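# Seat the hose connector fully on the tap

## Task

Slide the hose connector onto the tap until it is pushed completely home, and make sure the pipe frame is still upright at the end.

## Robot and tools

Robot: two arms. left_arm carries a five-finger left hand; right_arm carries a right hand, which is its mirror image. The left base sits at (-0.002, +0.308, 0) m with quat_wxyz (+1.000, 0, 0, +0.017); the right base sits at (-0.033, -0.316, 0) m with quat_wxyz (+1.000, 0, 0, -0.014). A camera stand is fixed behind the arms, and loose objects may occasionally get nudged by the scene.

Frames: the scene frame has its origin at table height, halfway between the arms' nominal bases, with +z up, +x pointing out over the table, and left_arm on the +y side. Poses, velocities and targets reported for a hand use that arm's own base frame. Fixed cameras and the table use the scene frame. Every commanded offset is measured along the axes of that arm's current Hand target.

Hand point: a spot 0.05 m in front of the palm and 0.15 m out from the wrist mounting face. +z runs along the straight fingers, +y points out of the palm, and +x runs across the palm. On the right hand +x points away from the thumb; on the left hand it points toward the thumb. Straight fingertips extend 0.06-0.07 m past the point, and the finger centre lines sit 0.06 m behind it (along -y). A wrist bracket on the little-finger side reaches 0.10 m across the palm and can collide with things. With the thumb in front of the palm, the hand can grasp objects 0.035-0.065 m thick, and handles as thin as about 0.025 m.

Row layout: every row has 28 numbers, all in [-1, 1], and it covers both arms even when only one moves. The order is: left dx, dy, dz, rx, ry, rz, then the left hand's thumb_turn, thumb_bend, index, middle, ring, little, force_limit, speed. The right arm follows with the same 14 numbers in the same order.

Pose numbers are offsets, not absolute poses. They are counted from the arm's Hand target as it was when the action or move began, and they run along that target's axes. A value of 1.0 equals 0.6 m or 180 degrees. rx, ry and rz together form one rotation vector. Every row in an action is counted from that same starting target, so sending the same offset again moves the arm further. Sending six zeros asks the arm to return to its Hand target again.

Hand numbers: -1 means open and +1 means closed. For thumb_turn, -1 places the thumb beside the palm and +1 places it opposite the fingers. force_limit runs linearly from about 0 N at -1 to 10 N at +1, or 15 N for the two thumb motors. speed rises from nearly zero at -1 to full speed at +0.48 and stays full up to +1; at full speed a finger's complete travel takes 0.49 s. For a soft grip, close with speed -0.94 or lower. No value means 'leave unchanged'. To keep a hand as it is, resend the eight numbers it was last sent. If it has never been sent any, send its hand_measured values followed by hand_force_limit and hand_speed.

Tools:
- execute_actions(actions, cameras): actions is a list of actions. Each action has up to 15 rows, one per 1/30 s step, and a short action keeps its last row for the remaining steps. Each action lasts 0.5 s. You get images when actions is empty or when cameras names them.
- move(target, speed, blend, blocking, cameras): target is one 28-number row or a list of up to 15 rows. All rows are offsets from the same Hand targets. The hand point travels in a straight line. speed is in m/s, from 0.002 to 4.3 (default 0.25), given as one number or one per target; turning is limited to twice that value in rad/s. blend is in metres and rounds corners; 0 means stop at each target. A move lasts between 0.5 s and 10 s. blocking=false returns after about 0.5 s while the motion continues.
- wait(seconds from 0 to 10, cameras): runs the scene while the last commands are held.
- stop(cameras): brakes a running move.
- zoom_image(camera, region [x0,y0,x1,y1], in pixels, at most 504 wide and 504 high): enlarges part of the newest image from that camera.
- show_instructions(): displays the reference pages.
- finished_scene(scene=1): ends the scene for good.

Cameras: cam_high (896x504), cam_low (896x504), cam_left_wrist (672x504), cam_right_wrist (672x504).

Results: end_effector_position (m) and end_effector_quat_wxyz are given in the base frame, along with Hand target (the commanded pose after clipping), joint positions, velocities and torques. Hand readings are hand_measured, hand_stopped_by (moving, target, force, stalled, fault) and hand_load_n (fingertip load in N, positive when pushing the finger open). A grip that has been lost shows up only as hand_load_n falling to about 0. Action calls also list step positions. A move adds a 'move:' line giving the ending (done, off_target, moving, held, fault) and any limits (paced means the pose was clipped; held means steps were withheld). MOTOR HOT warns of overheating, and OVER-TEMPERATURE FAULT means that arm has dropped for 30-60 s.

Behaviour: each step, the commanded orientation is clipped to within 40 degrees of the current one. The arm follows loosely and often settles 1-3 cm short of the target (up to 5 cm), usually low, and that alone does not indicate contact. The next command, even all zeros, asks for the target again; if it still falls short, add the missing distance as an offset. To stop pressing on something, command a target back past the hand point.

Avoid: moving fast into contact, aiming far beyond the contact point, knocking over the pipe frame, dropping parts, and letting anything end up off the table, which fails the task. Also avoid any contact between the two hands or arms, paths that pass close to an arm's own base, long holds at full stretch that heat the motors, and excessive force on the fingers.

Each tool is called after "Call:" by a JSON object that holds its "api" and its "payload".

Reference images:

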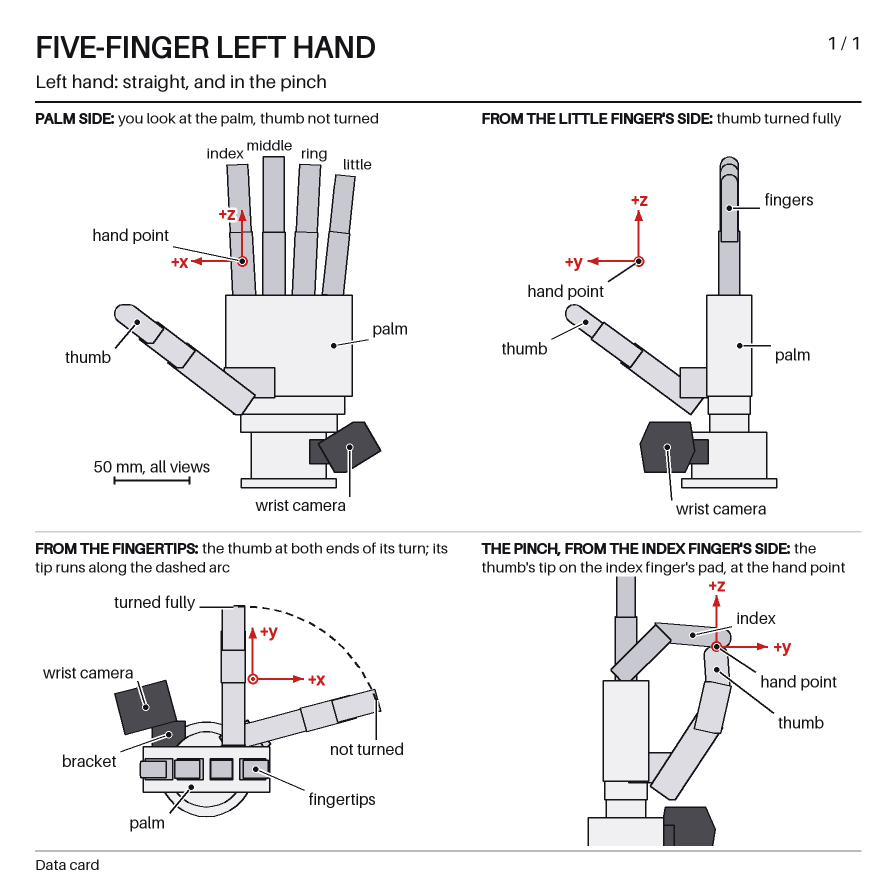

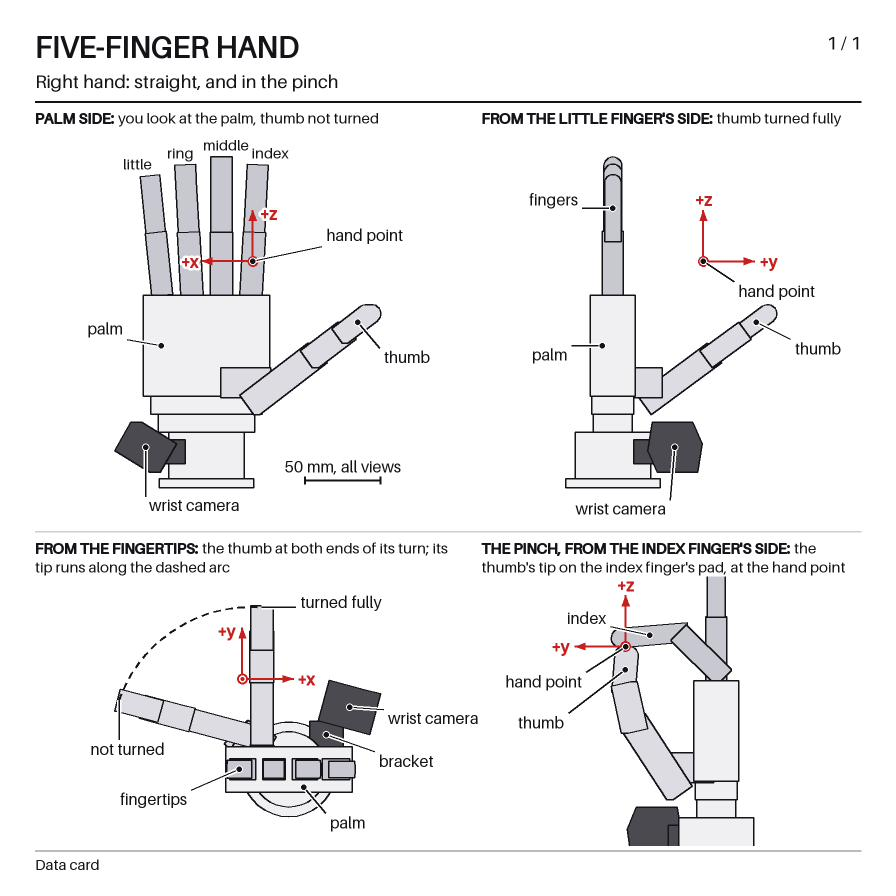

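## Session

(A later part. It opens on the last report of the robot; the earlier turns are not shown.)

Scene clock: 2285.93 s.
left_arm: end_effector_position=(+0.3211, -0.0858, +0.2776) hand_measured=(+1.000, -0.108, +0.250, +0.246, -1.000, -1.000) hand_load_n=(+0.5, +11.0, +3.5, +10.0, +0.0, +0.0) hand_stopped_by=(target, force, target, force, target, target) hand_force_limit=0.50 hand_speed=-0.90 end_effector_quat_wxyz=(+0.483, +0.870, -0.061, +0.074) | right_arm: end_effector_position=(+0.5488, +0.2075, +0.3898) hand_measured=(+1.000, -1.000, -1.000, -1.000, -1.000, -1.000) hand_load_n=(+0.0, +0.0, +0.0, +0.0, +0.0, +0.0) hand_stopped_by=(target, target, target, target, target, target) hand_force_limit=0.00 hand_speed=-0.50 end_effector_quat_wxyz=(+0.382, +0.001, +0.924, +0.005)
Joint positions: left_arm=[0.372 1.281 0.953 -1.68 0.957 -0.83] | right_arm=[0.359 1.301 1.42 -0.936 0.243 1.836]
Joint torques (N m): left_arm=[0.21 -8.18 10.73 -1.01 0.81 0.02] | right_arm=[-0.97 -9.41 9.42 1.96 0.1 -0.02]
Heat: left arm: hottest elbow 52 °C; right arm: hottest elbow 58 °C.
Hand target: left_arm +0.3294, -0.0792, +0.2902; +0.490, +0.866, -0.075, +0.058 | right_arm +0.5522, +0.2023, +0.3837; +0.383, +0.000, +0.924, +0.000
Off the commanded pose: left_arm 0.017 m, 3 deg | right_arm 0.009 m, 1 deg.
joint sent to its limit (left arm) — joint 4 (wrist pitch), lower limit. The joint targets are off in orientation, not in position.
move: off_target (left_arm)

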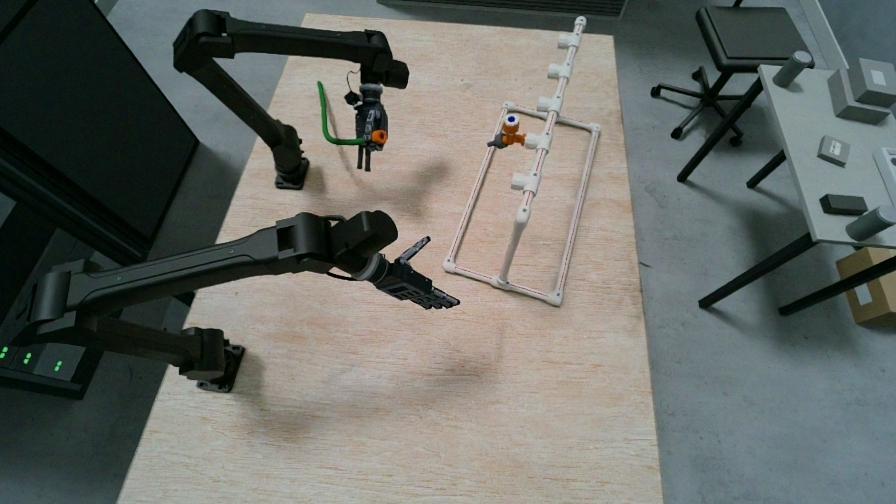

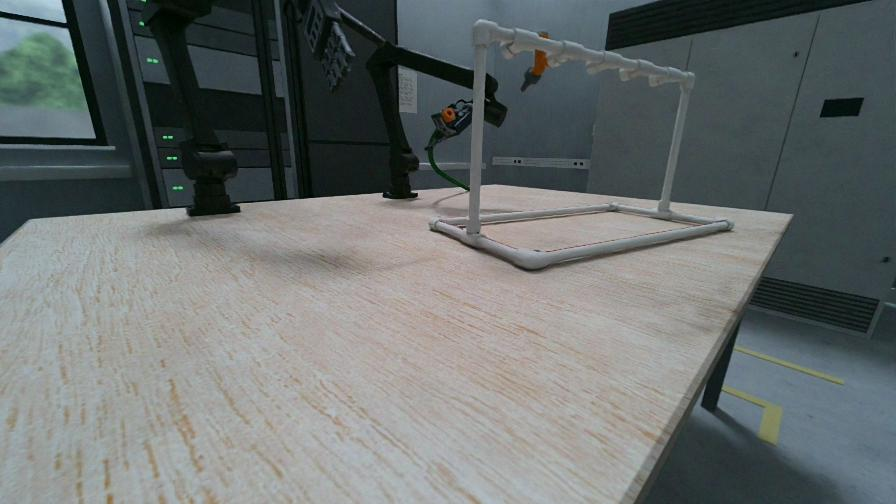

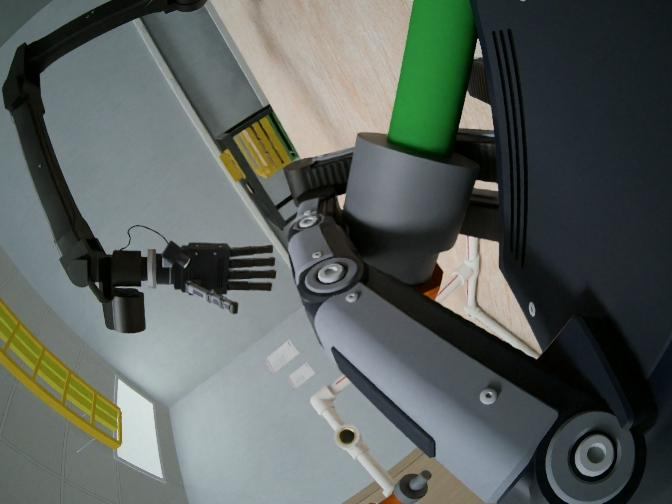

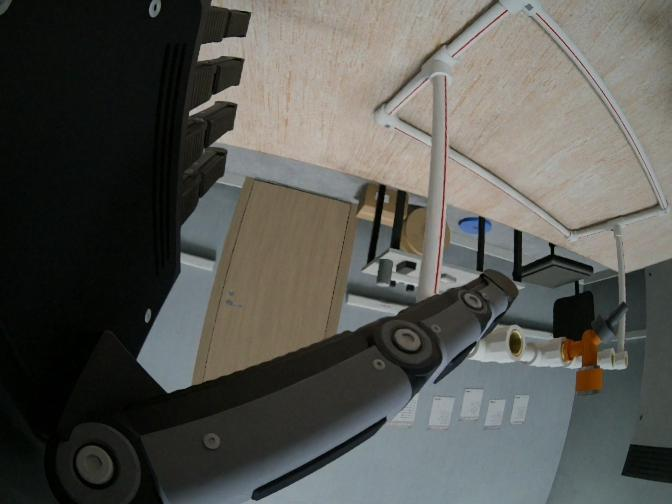

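Call:
{"api": "move", "payload": {"target": [0.3505,-0.0703,0.0753,0.0103,0.05,-0.0304,1,0.05,0.25,0.25,-1,-1,0.5,-0.9,-0.0107,0.1878,-0.0513,0.0373,-0.2818,-0.5476,-1,-1,-1,-1,-1,-1,0,-0.5], "speed": 0.15, "cameras": ["all"]}}

Scene clock: 2352.07 s.
left_arm: end_effector_position=(+0.5289, -0.1096, +0.2570) hand_measured=(+1.000, -0.108, +0.250, +0.246, -1.000, -1.000) hand_load_n=(+0.5, +11.0, +3.5, +10.0, +0.0, +0.0) hand_stopped_by=(target, force, target, force, target, target) hand_force_limit=0.50 hand_speed=-0.90 end_effector_quat_wxyz=(+0.483, +0.871, +0.014, +0.091) | right_arm: end_effector_position=(+0.5299, +0.3039, +0.4019) hand_measured=(-1.000, -1.000, -1.000, -1.000, -1.000, -1.000) hand_load_n=(+0.0, +0.0, +0.0, +0.0, +0.0, +0.0) hand_stopped_by=(target, target, target, target, target, target) hand_force_limit=0.00 hand_speed=-0.50 end_effector_quat_wxyz=(-0.557, +0.657, -0.393, +0.322)
Joint positions: left_arm=[0.174 1.633 1.291 -1.183 1.027 -1.455] | right_arm=[0.454 1.272 1.258 -0.158 -0.054 0.005]
Joint torques (N m): left_arm=[-1.14 -13.98 11.77 1.17 1.21 -0.13] | right_arm=[0.73 -8 13.27 2.48 -0.17 -0.04]
Heat: left arm: hottest elbow 52 °C; right arm: hottest elbow 56 °C.
Hand target: left_arm +0.5450, -0.1120, +0.2682; +0.483, +0.869, +0.006, +0.103 | right_arm +0.5350, +0.3148, +0.4102; -0.565, +0.657, -0.379, +0.326
Off the commanded pose: left_arm 0.020 m, 2 deg | right_arm 0.015 m, 2 deg.
move: off_target (left_arm, right_arm)

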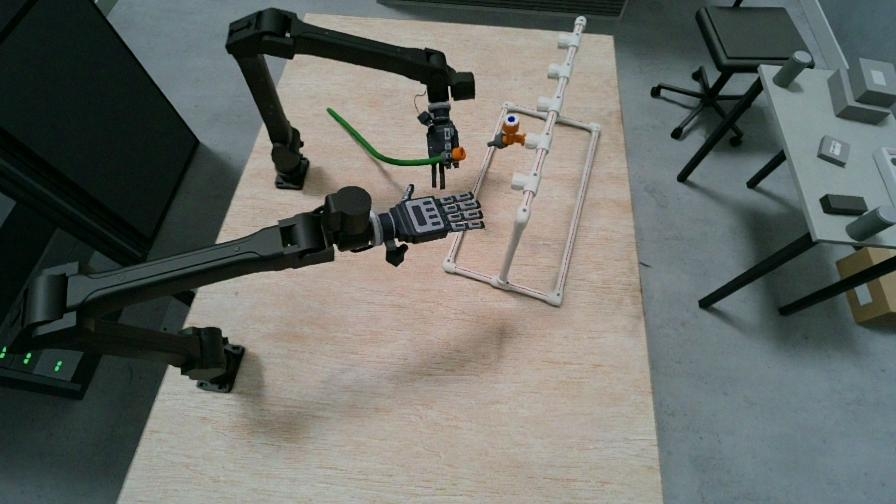

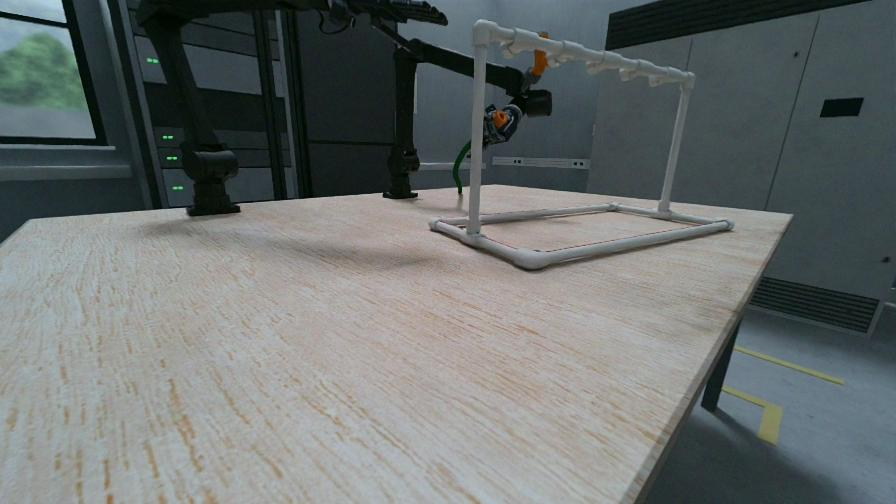

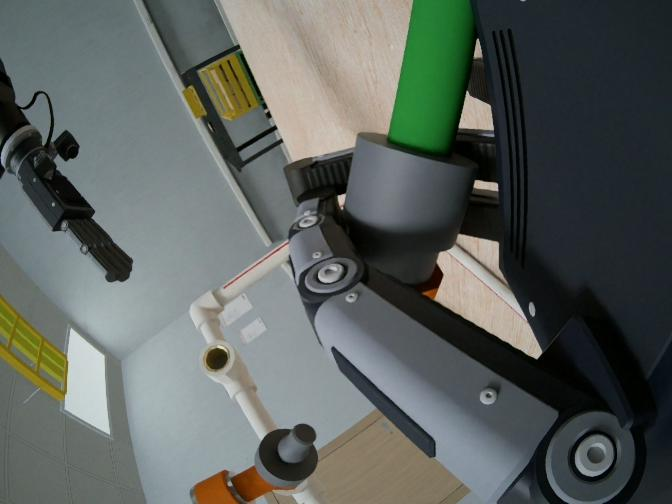

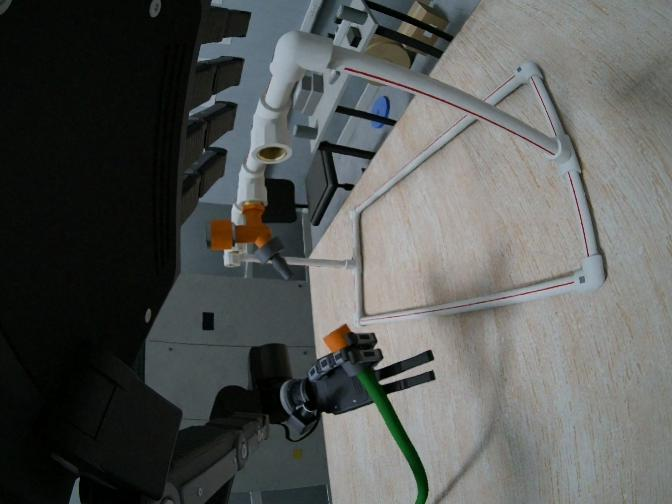

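Call:
{"api": "zoom_image", "payload": {"camera": "cam_right_wrist", "region": [190, 180, 400, 390]}}

Call:
{"api": "zoom_image", "payload": {"camera": "cam_high", "region": [430, 105, 530, 185]}}

Call:
{"api": "zoom_image", "payload": {"camera": "cam_low", "region": [450, 20, 570, 150]}}

Call:
{"api": "zoom_image", "payload": {"camera": "cam_left_wrist", "region": [180, 100, 520, 504]}}

Scaled by 2.400 from the camera's 672x504 image, which has a finer 960x720 frame.

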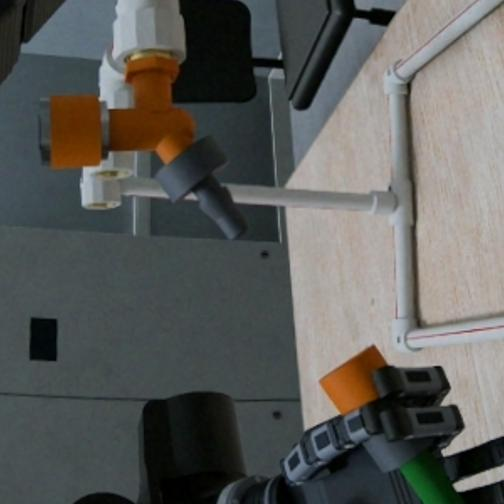

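Scaled by 5.040.

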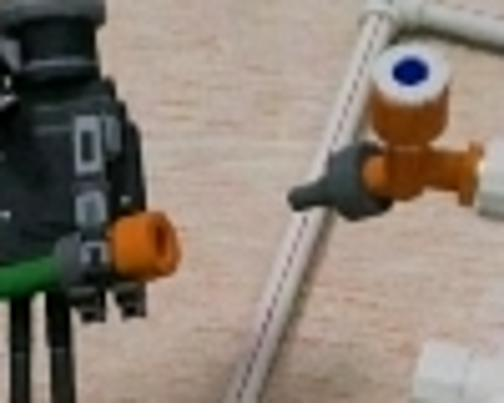

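Scaled by 3.877.

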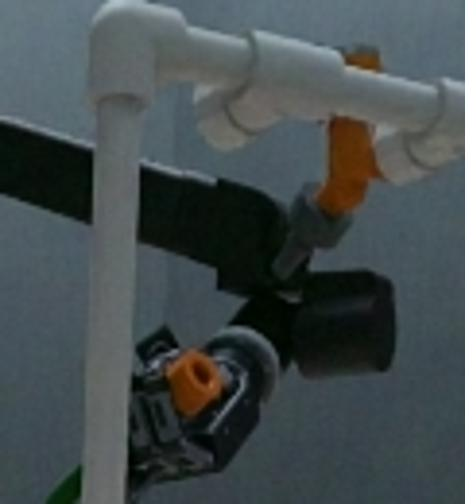

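Scaled by 1.248 from the camera's 672x504 image, which has a finer 960x720 frame.

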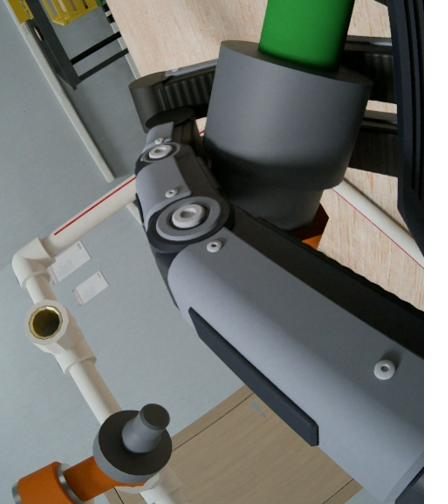

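Call:
{"api": "zoom_image", "payload": {"camera": "cam_high", "region": [440, 138, 480, 170]}}

Call:
{"api": "zoom_image", "payload": {"camera": "cam_low", "region": [480, 100, 530, 140]}}

Call:
{"api": "zoom_image", "payload": {"camera": "cam_right_wrist", "region": [300, 310, 400, 400]}}

Call:
{"api": "zoom_image", "payload": {"camera": "cam_low", "region": [505, 40, 565, 100]}}

Call:
{"api": "zoom_image", "payload": {"camera": "cam_right_wrist", "region": [200, 190, 310, 290]}}

Scaled by 12.600.

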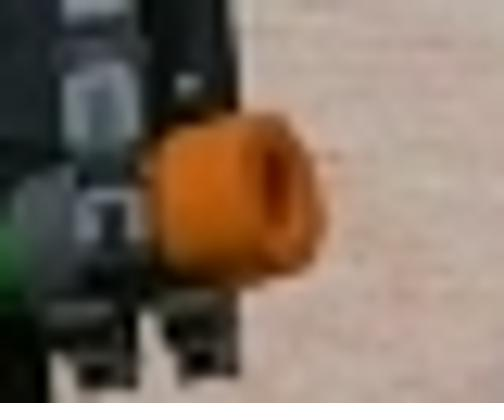

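Scaled by 10.080.

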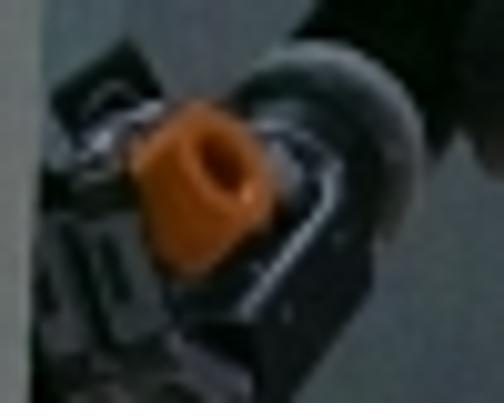

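Scaled by 5.040 from the camera's 672x504 image, which has a finer 960x720 frame.

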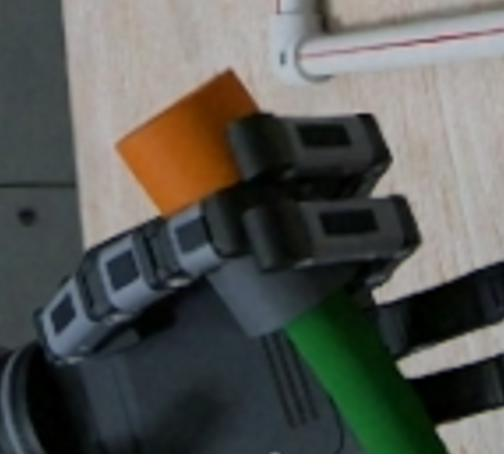

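Scaled by 8.400.

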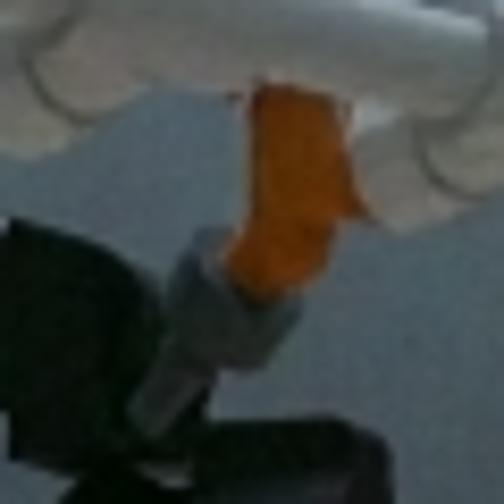

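Scaled by 4.582 from the camera's 672x504 image, which has a finer 960x720 frame.

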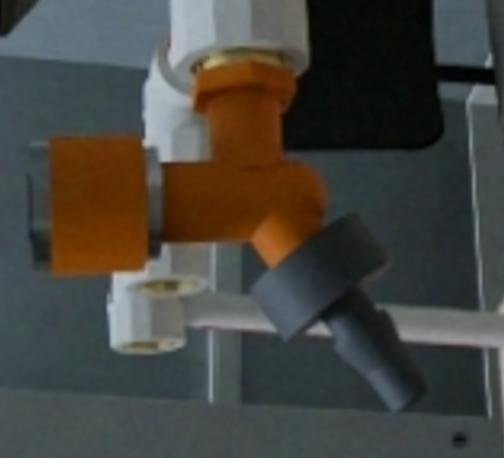

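Call:
{"api": "move", "payload": {"target": [0.0942,0.0633,0,0,0,0,1,0.05,0.25,0.25,-1,-1,0.5,-0.9,0,0,0,0,0,0,-1,-1,-1,-1,-1,-1,0,-0.5], "speed": 0.06, "cameras": ["cam_high","cam_low","cam_right_wrist","cam_left_wrist"]}}

Call:
{"api": "zoom_image", "payload": {"camera": "cam_right_wrist", "region": [210, 200, 360, 350]}}

Call:
{"api": "zoom_image", "payload": {"camera": "cam_high", "region": [455, 105, 535, 165]}}

Call:
{"api": "zoom_image", "payload": {"camera": "cam_low", "region": [490, 40, 570, 120]}}

Call:
{"api": "zoom_image", "payload": {"camera": "cam_left_wrist", "region": [200, 100, 536, 504]}}

Scene clock: 2459.83 s.
left_arm: end_effector_position=(+0.5851, -0.1226, +0.2996) hand_measured=(+1.000, -0.108, +0.250, +0.246, -1.000, -1.000) hand_load_n=(+0.0, +11.0, +3.5, +10.0, +0.0, +0.0) hand_stopped_by=(target, force, target, force, target, target) hand_force_limit=0.50 hand_speed=-0.90 end_effector_quat_wxyz=(+0.483, +0.870, +0.008, +0.102) | right_arm: end_effector_position=(+0.5299, +0.3039, +0.4019) hand_measured=(-1.000, -1.000, -1.000, -1.000, -1.000, -1.000) hand_load_n=(+0.0, +0.0, +0.0, +0.0, +0.0, +0.0) hand_stopped_by=(target, target, target, target, target, target) hand_force_limit=0.00 hand_speed=-0.50 end_effector_quat_wxyz=(-0.557, +0.657, -0.392, +0.322)
Joint positions: left_arm=[0.132 1.717 1.51 -1.222 1.026 -1.538] | right_arm=[0.454 1.272 1.258 -0.158 -0.054 0.005]
Joint torques (N m): left_arm=[-1.08 -15.79 12.4 0.2 1.02 -0.13] | right_arm=[0.85 -8.06 13.26 2.5 -0.18 -0.05]
Heat: left arm: hottest elbow 53 °C; right arm: hottest elbow 62 °C.
Hand target: left_arm +0.5970, -0.1260, +0.3100; +0.483, +0.869, +0.006, +0.103 | right_arm +0.5350, +0.3148, +0.4102; -0.565, +0.657, -0.379, +0.326
Off the commanded pose: left_arm 0.016 m, 0 deg | right_arm 0.015 m, 2 deg.
move: off_target (left_arm, right_arm)

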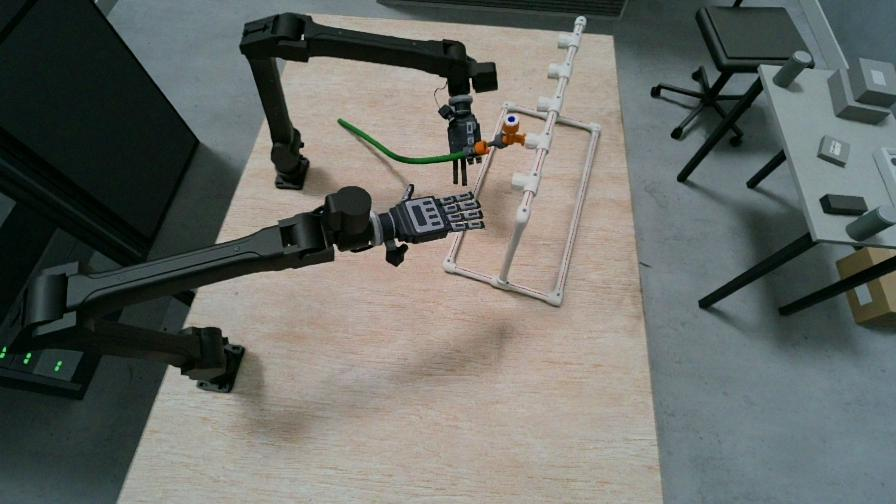

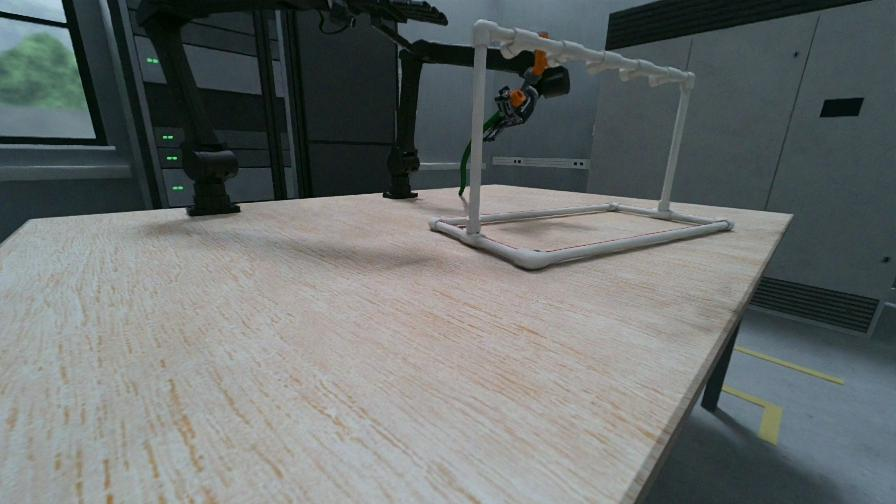

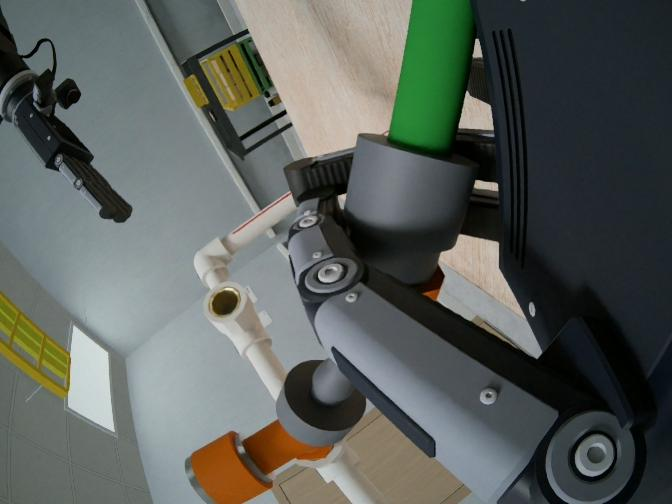

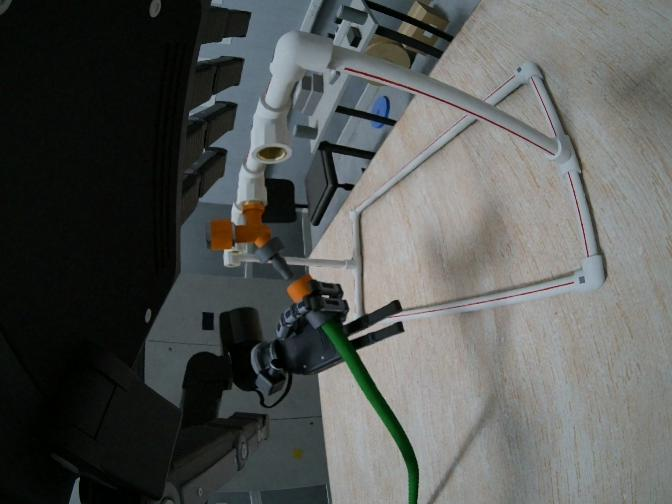

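Scaled by 3.360 from the camera's 672x504 image, which has a finer 960x720 frame.

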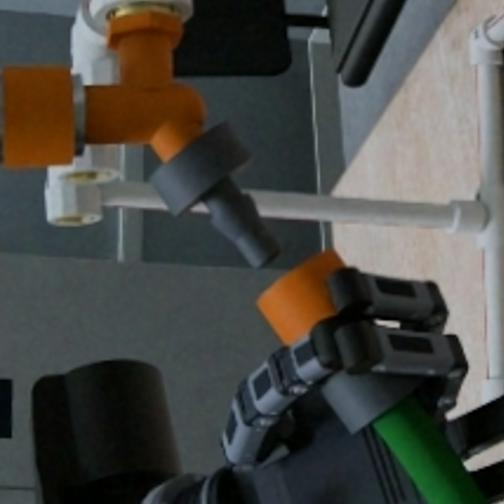

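Scaled by 6.300.

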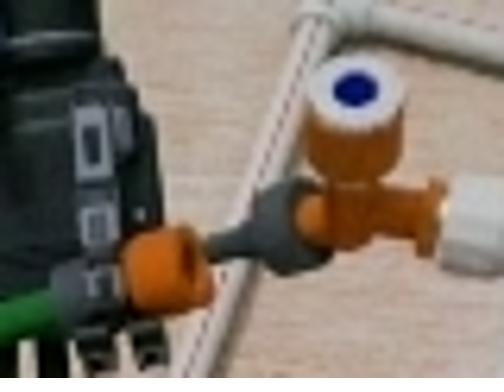

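Scaled by 6.300.

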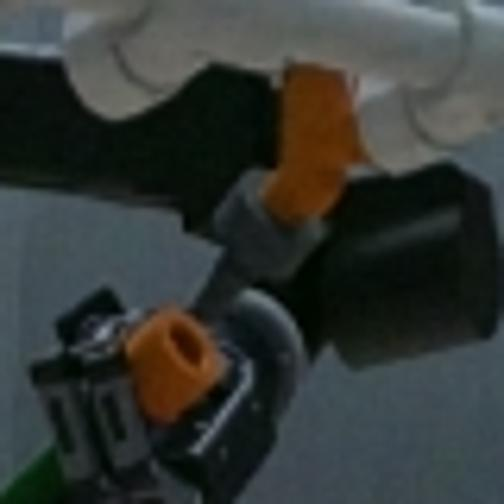

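Scaled by 1.248 from the camera's 672x504 image, which has a finer 960x720 frame.

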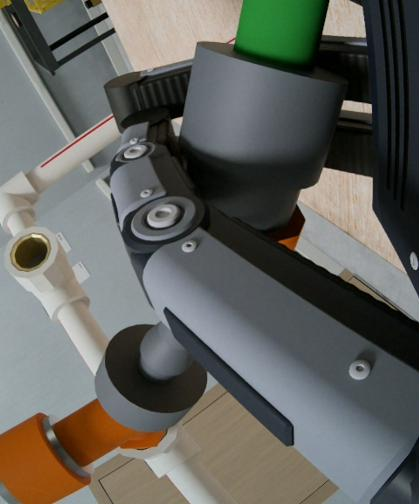

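Call:
{"api": "move", "payload": {"target": [-0.0055,0.0085,-0.004,-0.008,0.0119,0.0169,1,0.05,0.25,0.25,-1,-1,0.5,-0.9,0,0,0,0,0,0,-1,-1,-1,-1,-1,-1,0,-0.5], "speed": 0.05, "cameras": ["cam_high","cam_low","cam_right_wrist"]}}

Call:
{"api": "zoom_image", "payload": {"camera": "cam_right_wrist", "region": [230, 215, 350, 335]}}

Call:
{"api": "zoom_image", "payload": {"camera": "cam_high", "region": [465, 120, 515, 160]}}

Call:
{"api": "zoom_image", "payload": {"camera": "cam_low", "region": [495, 55, 555, 115]}}

Scene clock: 2531.13 s.
left_arm: end_effector_position=(+0.5913, -0.1227, +0.3064) hand_measured=(+1.000, -0.108, +0.250, +0.246, -1.000, -1.000) hand_load_n=(+0.5, +11.0, +3.5, +10.5, +0.0, +0.0) hand_stopped_by=(target, force, target, force, target, target) hand_force_limit=0.50 hand_speed=-0.90 end_effector_quat_wxyz=(+0.489, +0.863, -0.005, +0.125) | right_arm: end_effector_position=(+0.5299, +0.3039, +0.4019) hand_measured=(-1.000, -1.000, -1.000, -1.000, -1.000, -1.000) hand_load_n=(+0.0, +0.0, +0.0, +0.0, +0.0, +0.0) hand_stopped_by=(target, target, target, target, target, target) hand_force_limit=0.00 hand_speed=-0.50 end_effector_quat_wxyz=(-0.557, +0.657, -0.392, +0.322)
Joint positions: left_arm=[0.132 1.717 1.51 -1.165 1.047 -1.543] | right_arm=[0.454 1.272 1.258 -0.158 -0.054 0.005]
Joint torques (N m): left_arm=[-1.03 -18.14 9.39 1.5 1.23 -0.15] | right_arm=[0.85 -8.12 13.26 2.5 -0.18 -0.04]
Heat: left arm: hottest elbow 54 °C; right arm: hottest elbow 63 °C.
Hand target: left_arm +0.5928, -0.1271, +0.3149; +0.491, +0.861, -0.009, +0.132 | right_arm +0.5350, +0.3148, +0.4102; -0.565, +0.657, -0.379, +0.326
Off the commanded pose: left_arm 0.010 m, 1 deg | right_arm 0.015 m, 2 deg.
move: off_target (right_arm)
Images, in order (width x height): cam_high 896x504, cam_low 896x504, cam_right_wrist 672x504.

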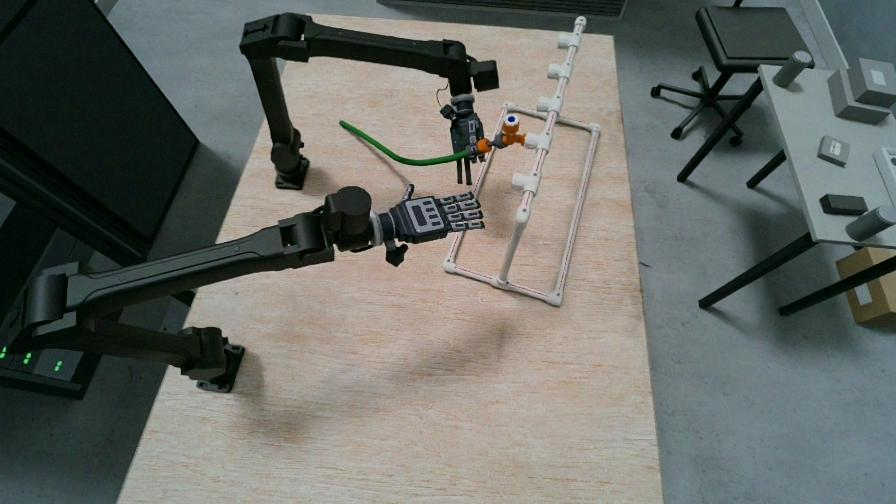

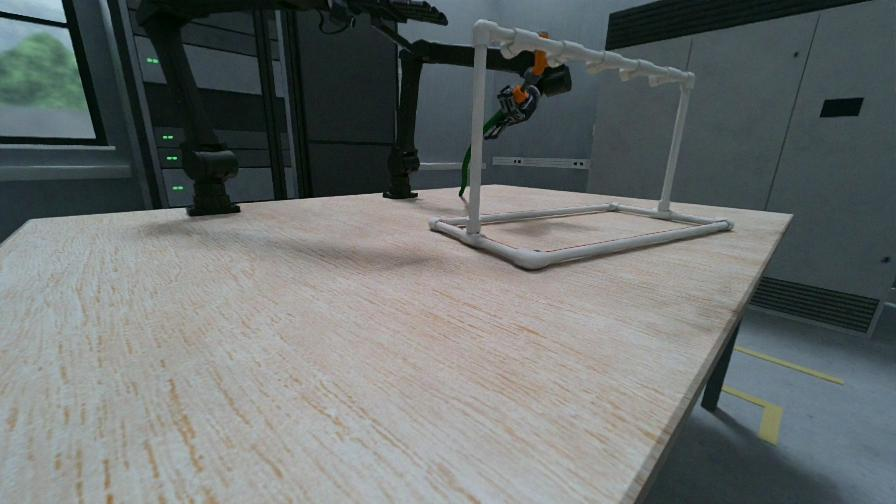

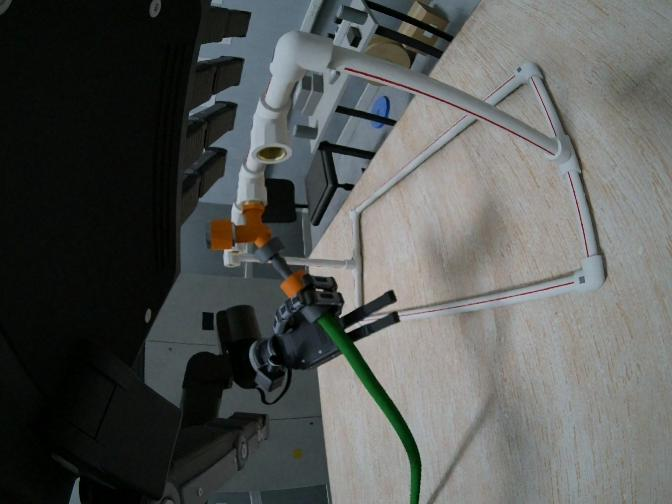

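Scaled by 4.200 from the camera's 672x504 image, which has a finer 960x720 frame.

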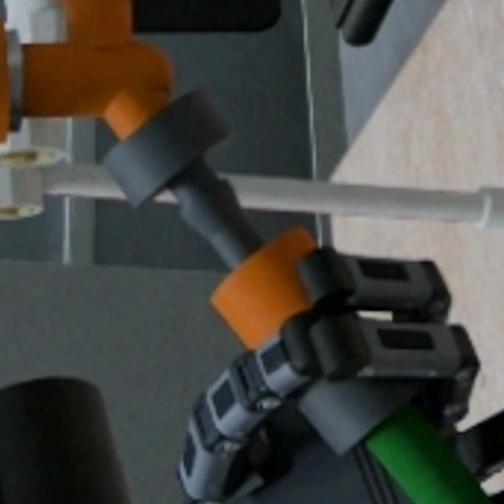

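Scaled by 10.080.

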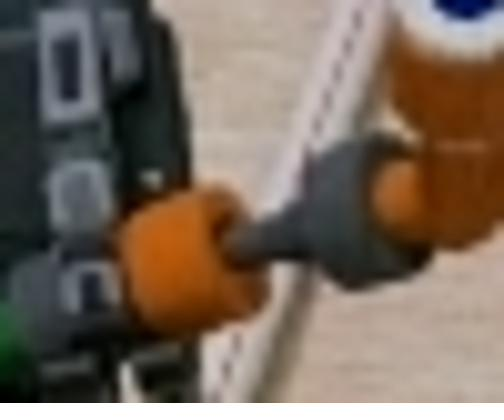

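Scaled by 8.400.

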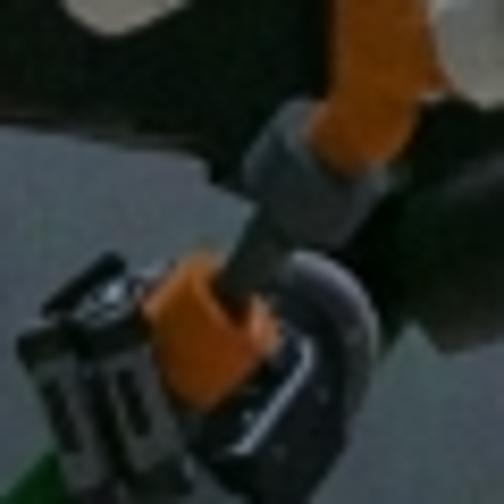

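Call:
{"api": "move", "payload": {"target": [[-0.0378,-0.0248,-0.0036,0,0,0,1,0.05,0.25,0.25,-1,-1,0.5,-0.9,0,0,0,0,0,0,-1,-1,-1,-1,-1,-1,0,-0.5],[0.0052,0.001,-0.0015,0,0,0,1,0.05,0.25,0.25,-1,-1,0.5,-0.9,0,0,0,0,0,0,-1,-1,-1,-1,-1,-1,0,-0.5]], "speed": 0.05, "cameras": ["cam_high","cam_low","cam_right_wrist"]}}

Call:
{"api": "zoom_image", "payload": {"camera": "cam_right_wrist", "region": [230, 215, 350, 335]}}

Call:
{"api": "zoom_image", "payload": {"camera": "cam_high", "region": [465, 120, 515, 160]}}

Call:
{"api": "zoom_image", "payload": {"camera": "cam_low", "region": [495, 55, 555, 115]}}

Scene clock: 2600.20 s.
left_arm: end_effector_position=(+0.5841, -0.1229, +0.3056) hand_measured=(+1.000, -0.108, +0.250, +0.246, -1.000, -1.000) hand_load_n=(+0.0, +10.5, +3.5, +10.0, +0.0, +0.0) hand_stopped_by=(target, force, target, force, target, target) hand_force_limit=0.50 hand_speed=-0.90 end_effector_quat_wxyz=(+0.490, +0.862, -0.007, +0.131) | right_arm: end_effector_position=(+0.5299, +0.3039, +0.4019) hand_measured=(-1.000, -1.000, -1.000, -1.000, -1.000, -1.000) hand_load_n=(+0.0, +0.0, +0.0, +0.0, +0.0, -0.5) hand_stopped_by=(target, target, target, target, target, target) hand_force_limit=0.00 hand_speed=-0.50 end_effector_quat_wxyz=(-0.557, +0.657, -0.392, +0.322)
Joint positions: left_arm=[0.133 1.696 1.477 -1.14 1.051 -1.544] | right_arm=[0.454 1.272 1.258 -0.158 -0.054 0.005]
Joint torques (N m): left_arm=[-1.08 -15.74 12.33 0.34 1.05 -0.11] | right_arm=[0.79 -8.06 13.27 2.5 -0.17 -0.04]
Heat: left arm: hottest elbow 51 °C; right arm: hottest elbow 63 °C.
Hand target: left_arm +0.5955, -0.1262, +0.3166; +0.491, +0.861, -0.009, +0.132 | right_arm +0.5350, +0.3148, +0.4102; -0.565, +0.657, -0.379, +0.326
Off the commanded pose: left_arm 0.016 m, 0 deg | right_arm 0.015 m, 2 deg.
move: off_target (left_arm, right_arm)
Images, in order (width x height): cam_high 896x504, cam_low 896x504, cam_right_wrist 672x504.

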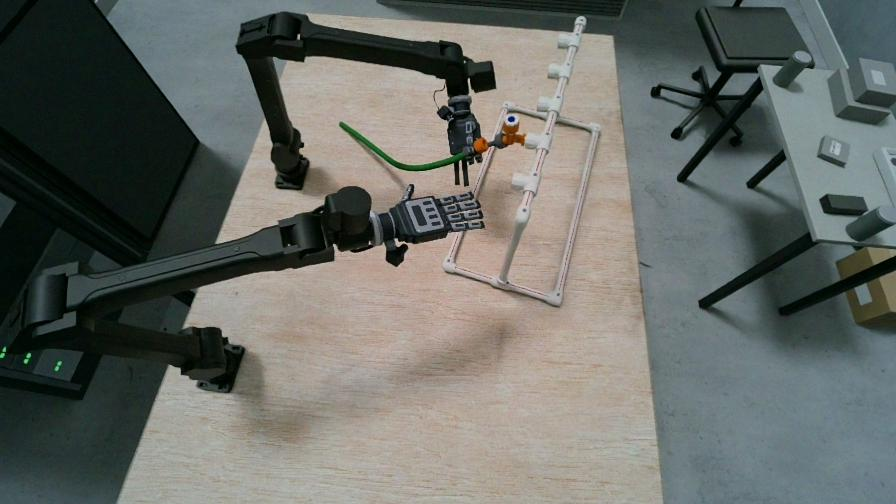

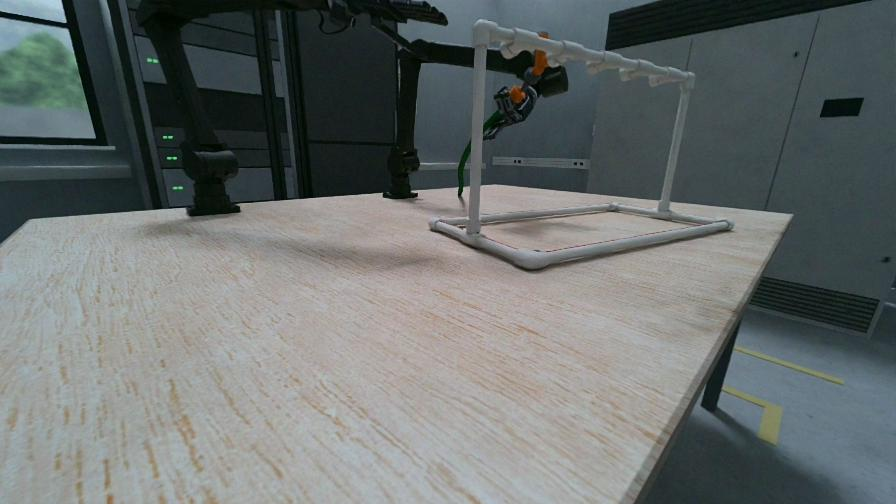

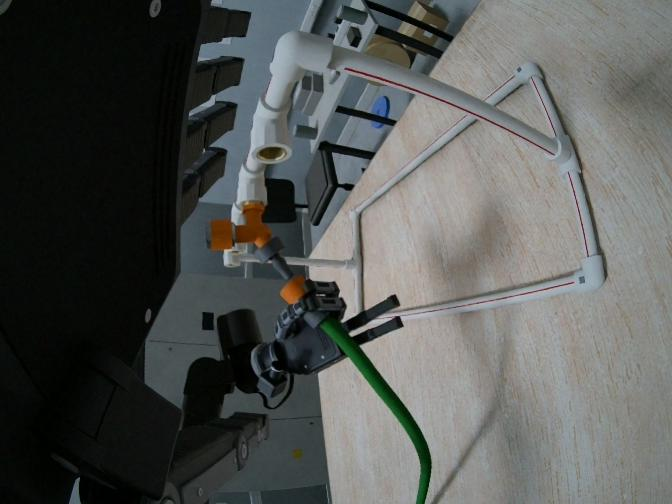

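Scaled by 4.200 from the camera's 672x504 image, which has a finer 960x720 frame.

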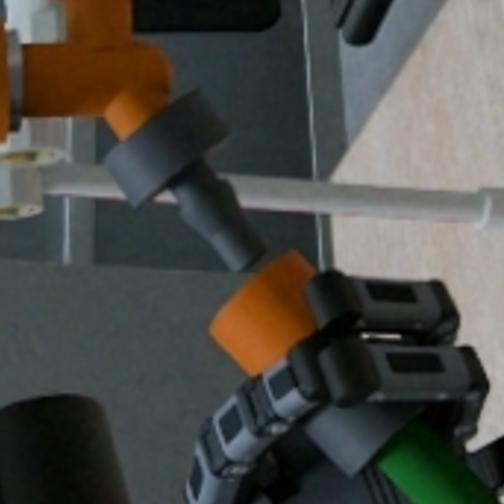

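Scaled by 10.080.

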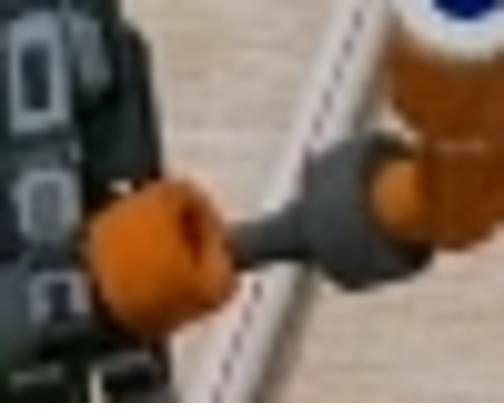

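Scaled by 8.400.

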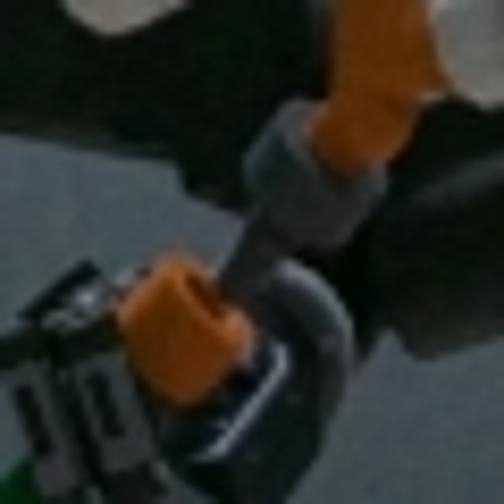

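Call:
{"api": "zoom_image", "payload": {"camera": "cam_right_wrist", "region": [250, 235, 310, 310]}}

Call:
{"api": "zoom_image", "payload": {"camera": "cam_high", "region": [472, 128, 502, 156]}}

Call:
{"api": "zoom_image", "payload": {"camera": "cam_low", "region": [507, 65, 543, 105]}}

Scaled by 6.720 from the camera's 672x504 image, which has a finer 960x720 frame.

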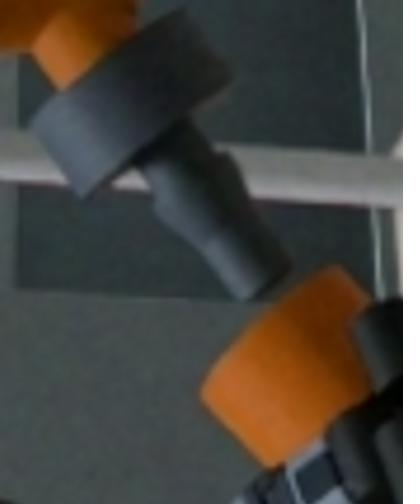

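Scaled by 16.800.

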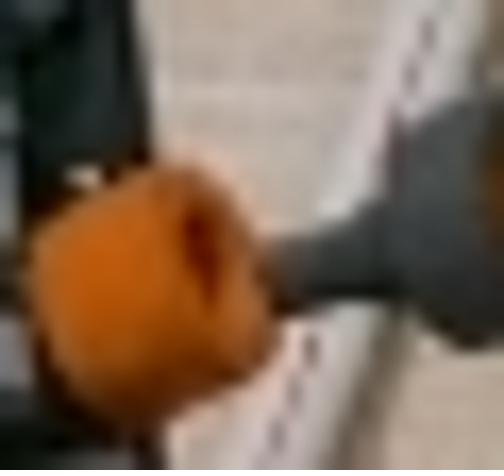

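Scaled by 12.600.

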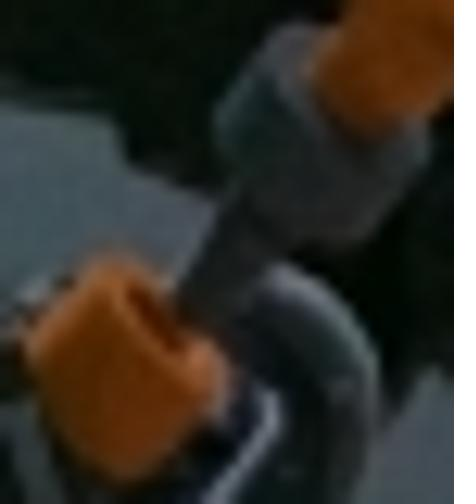

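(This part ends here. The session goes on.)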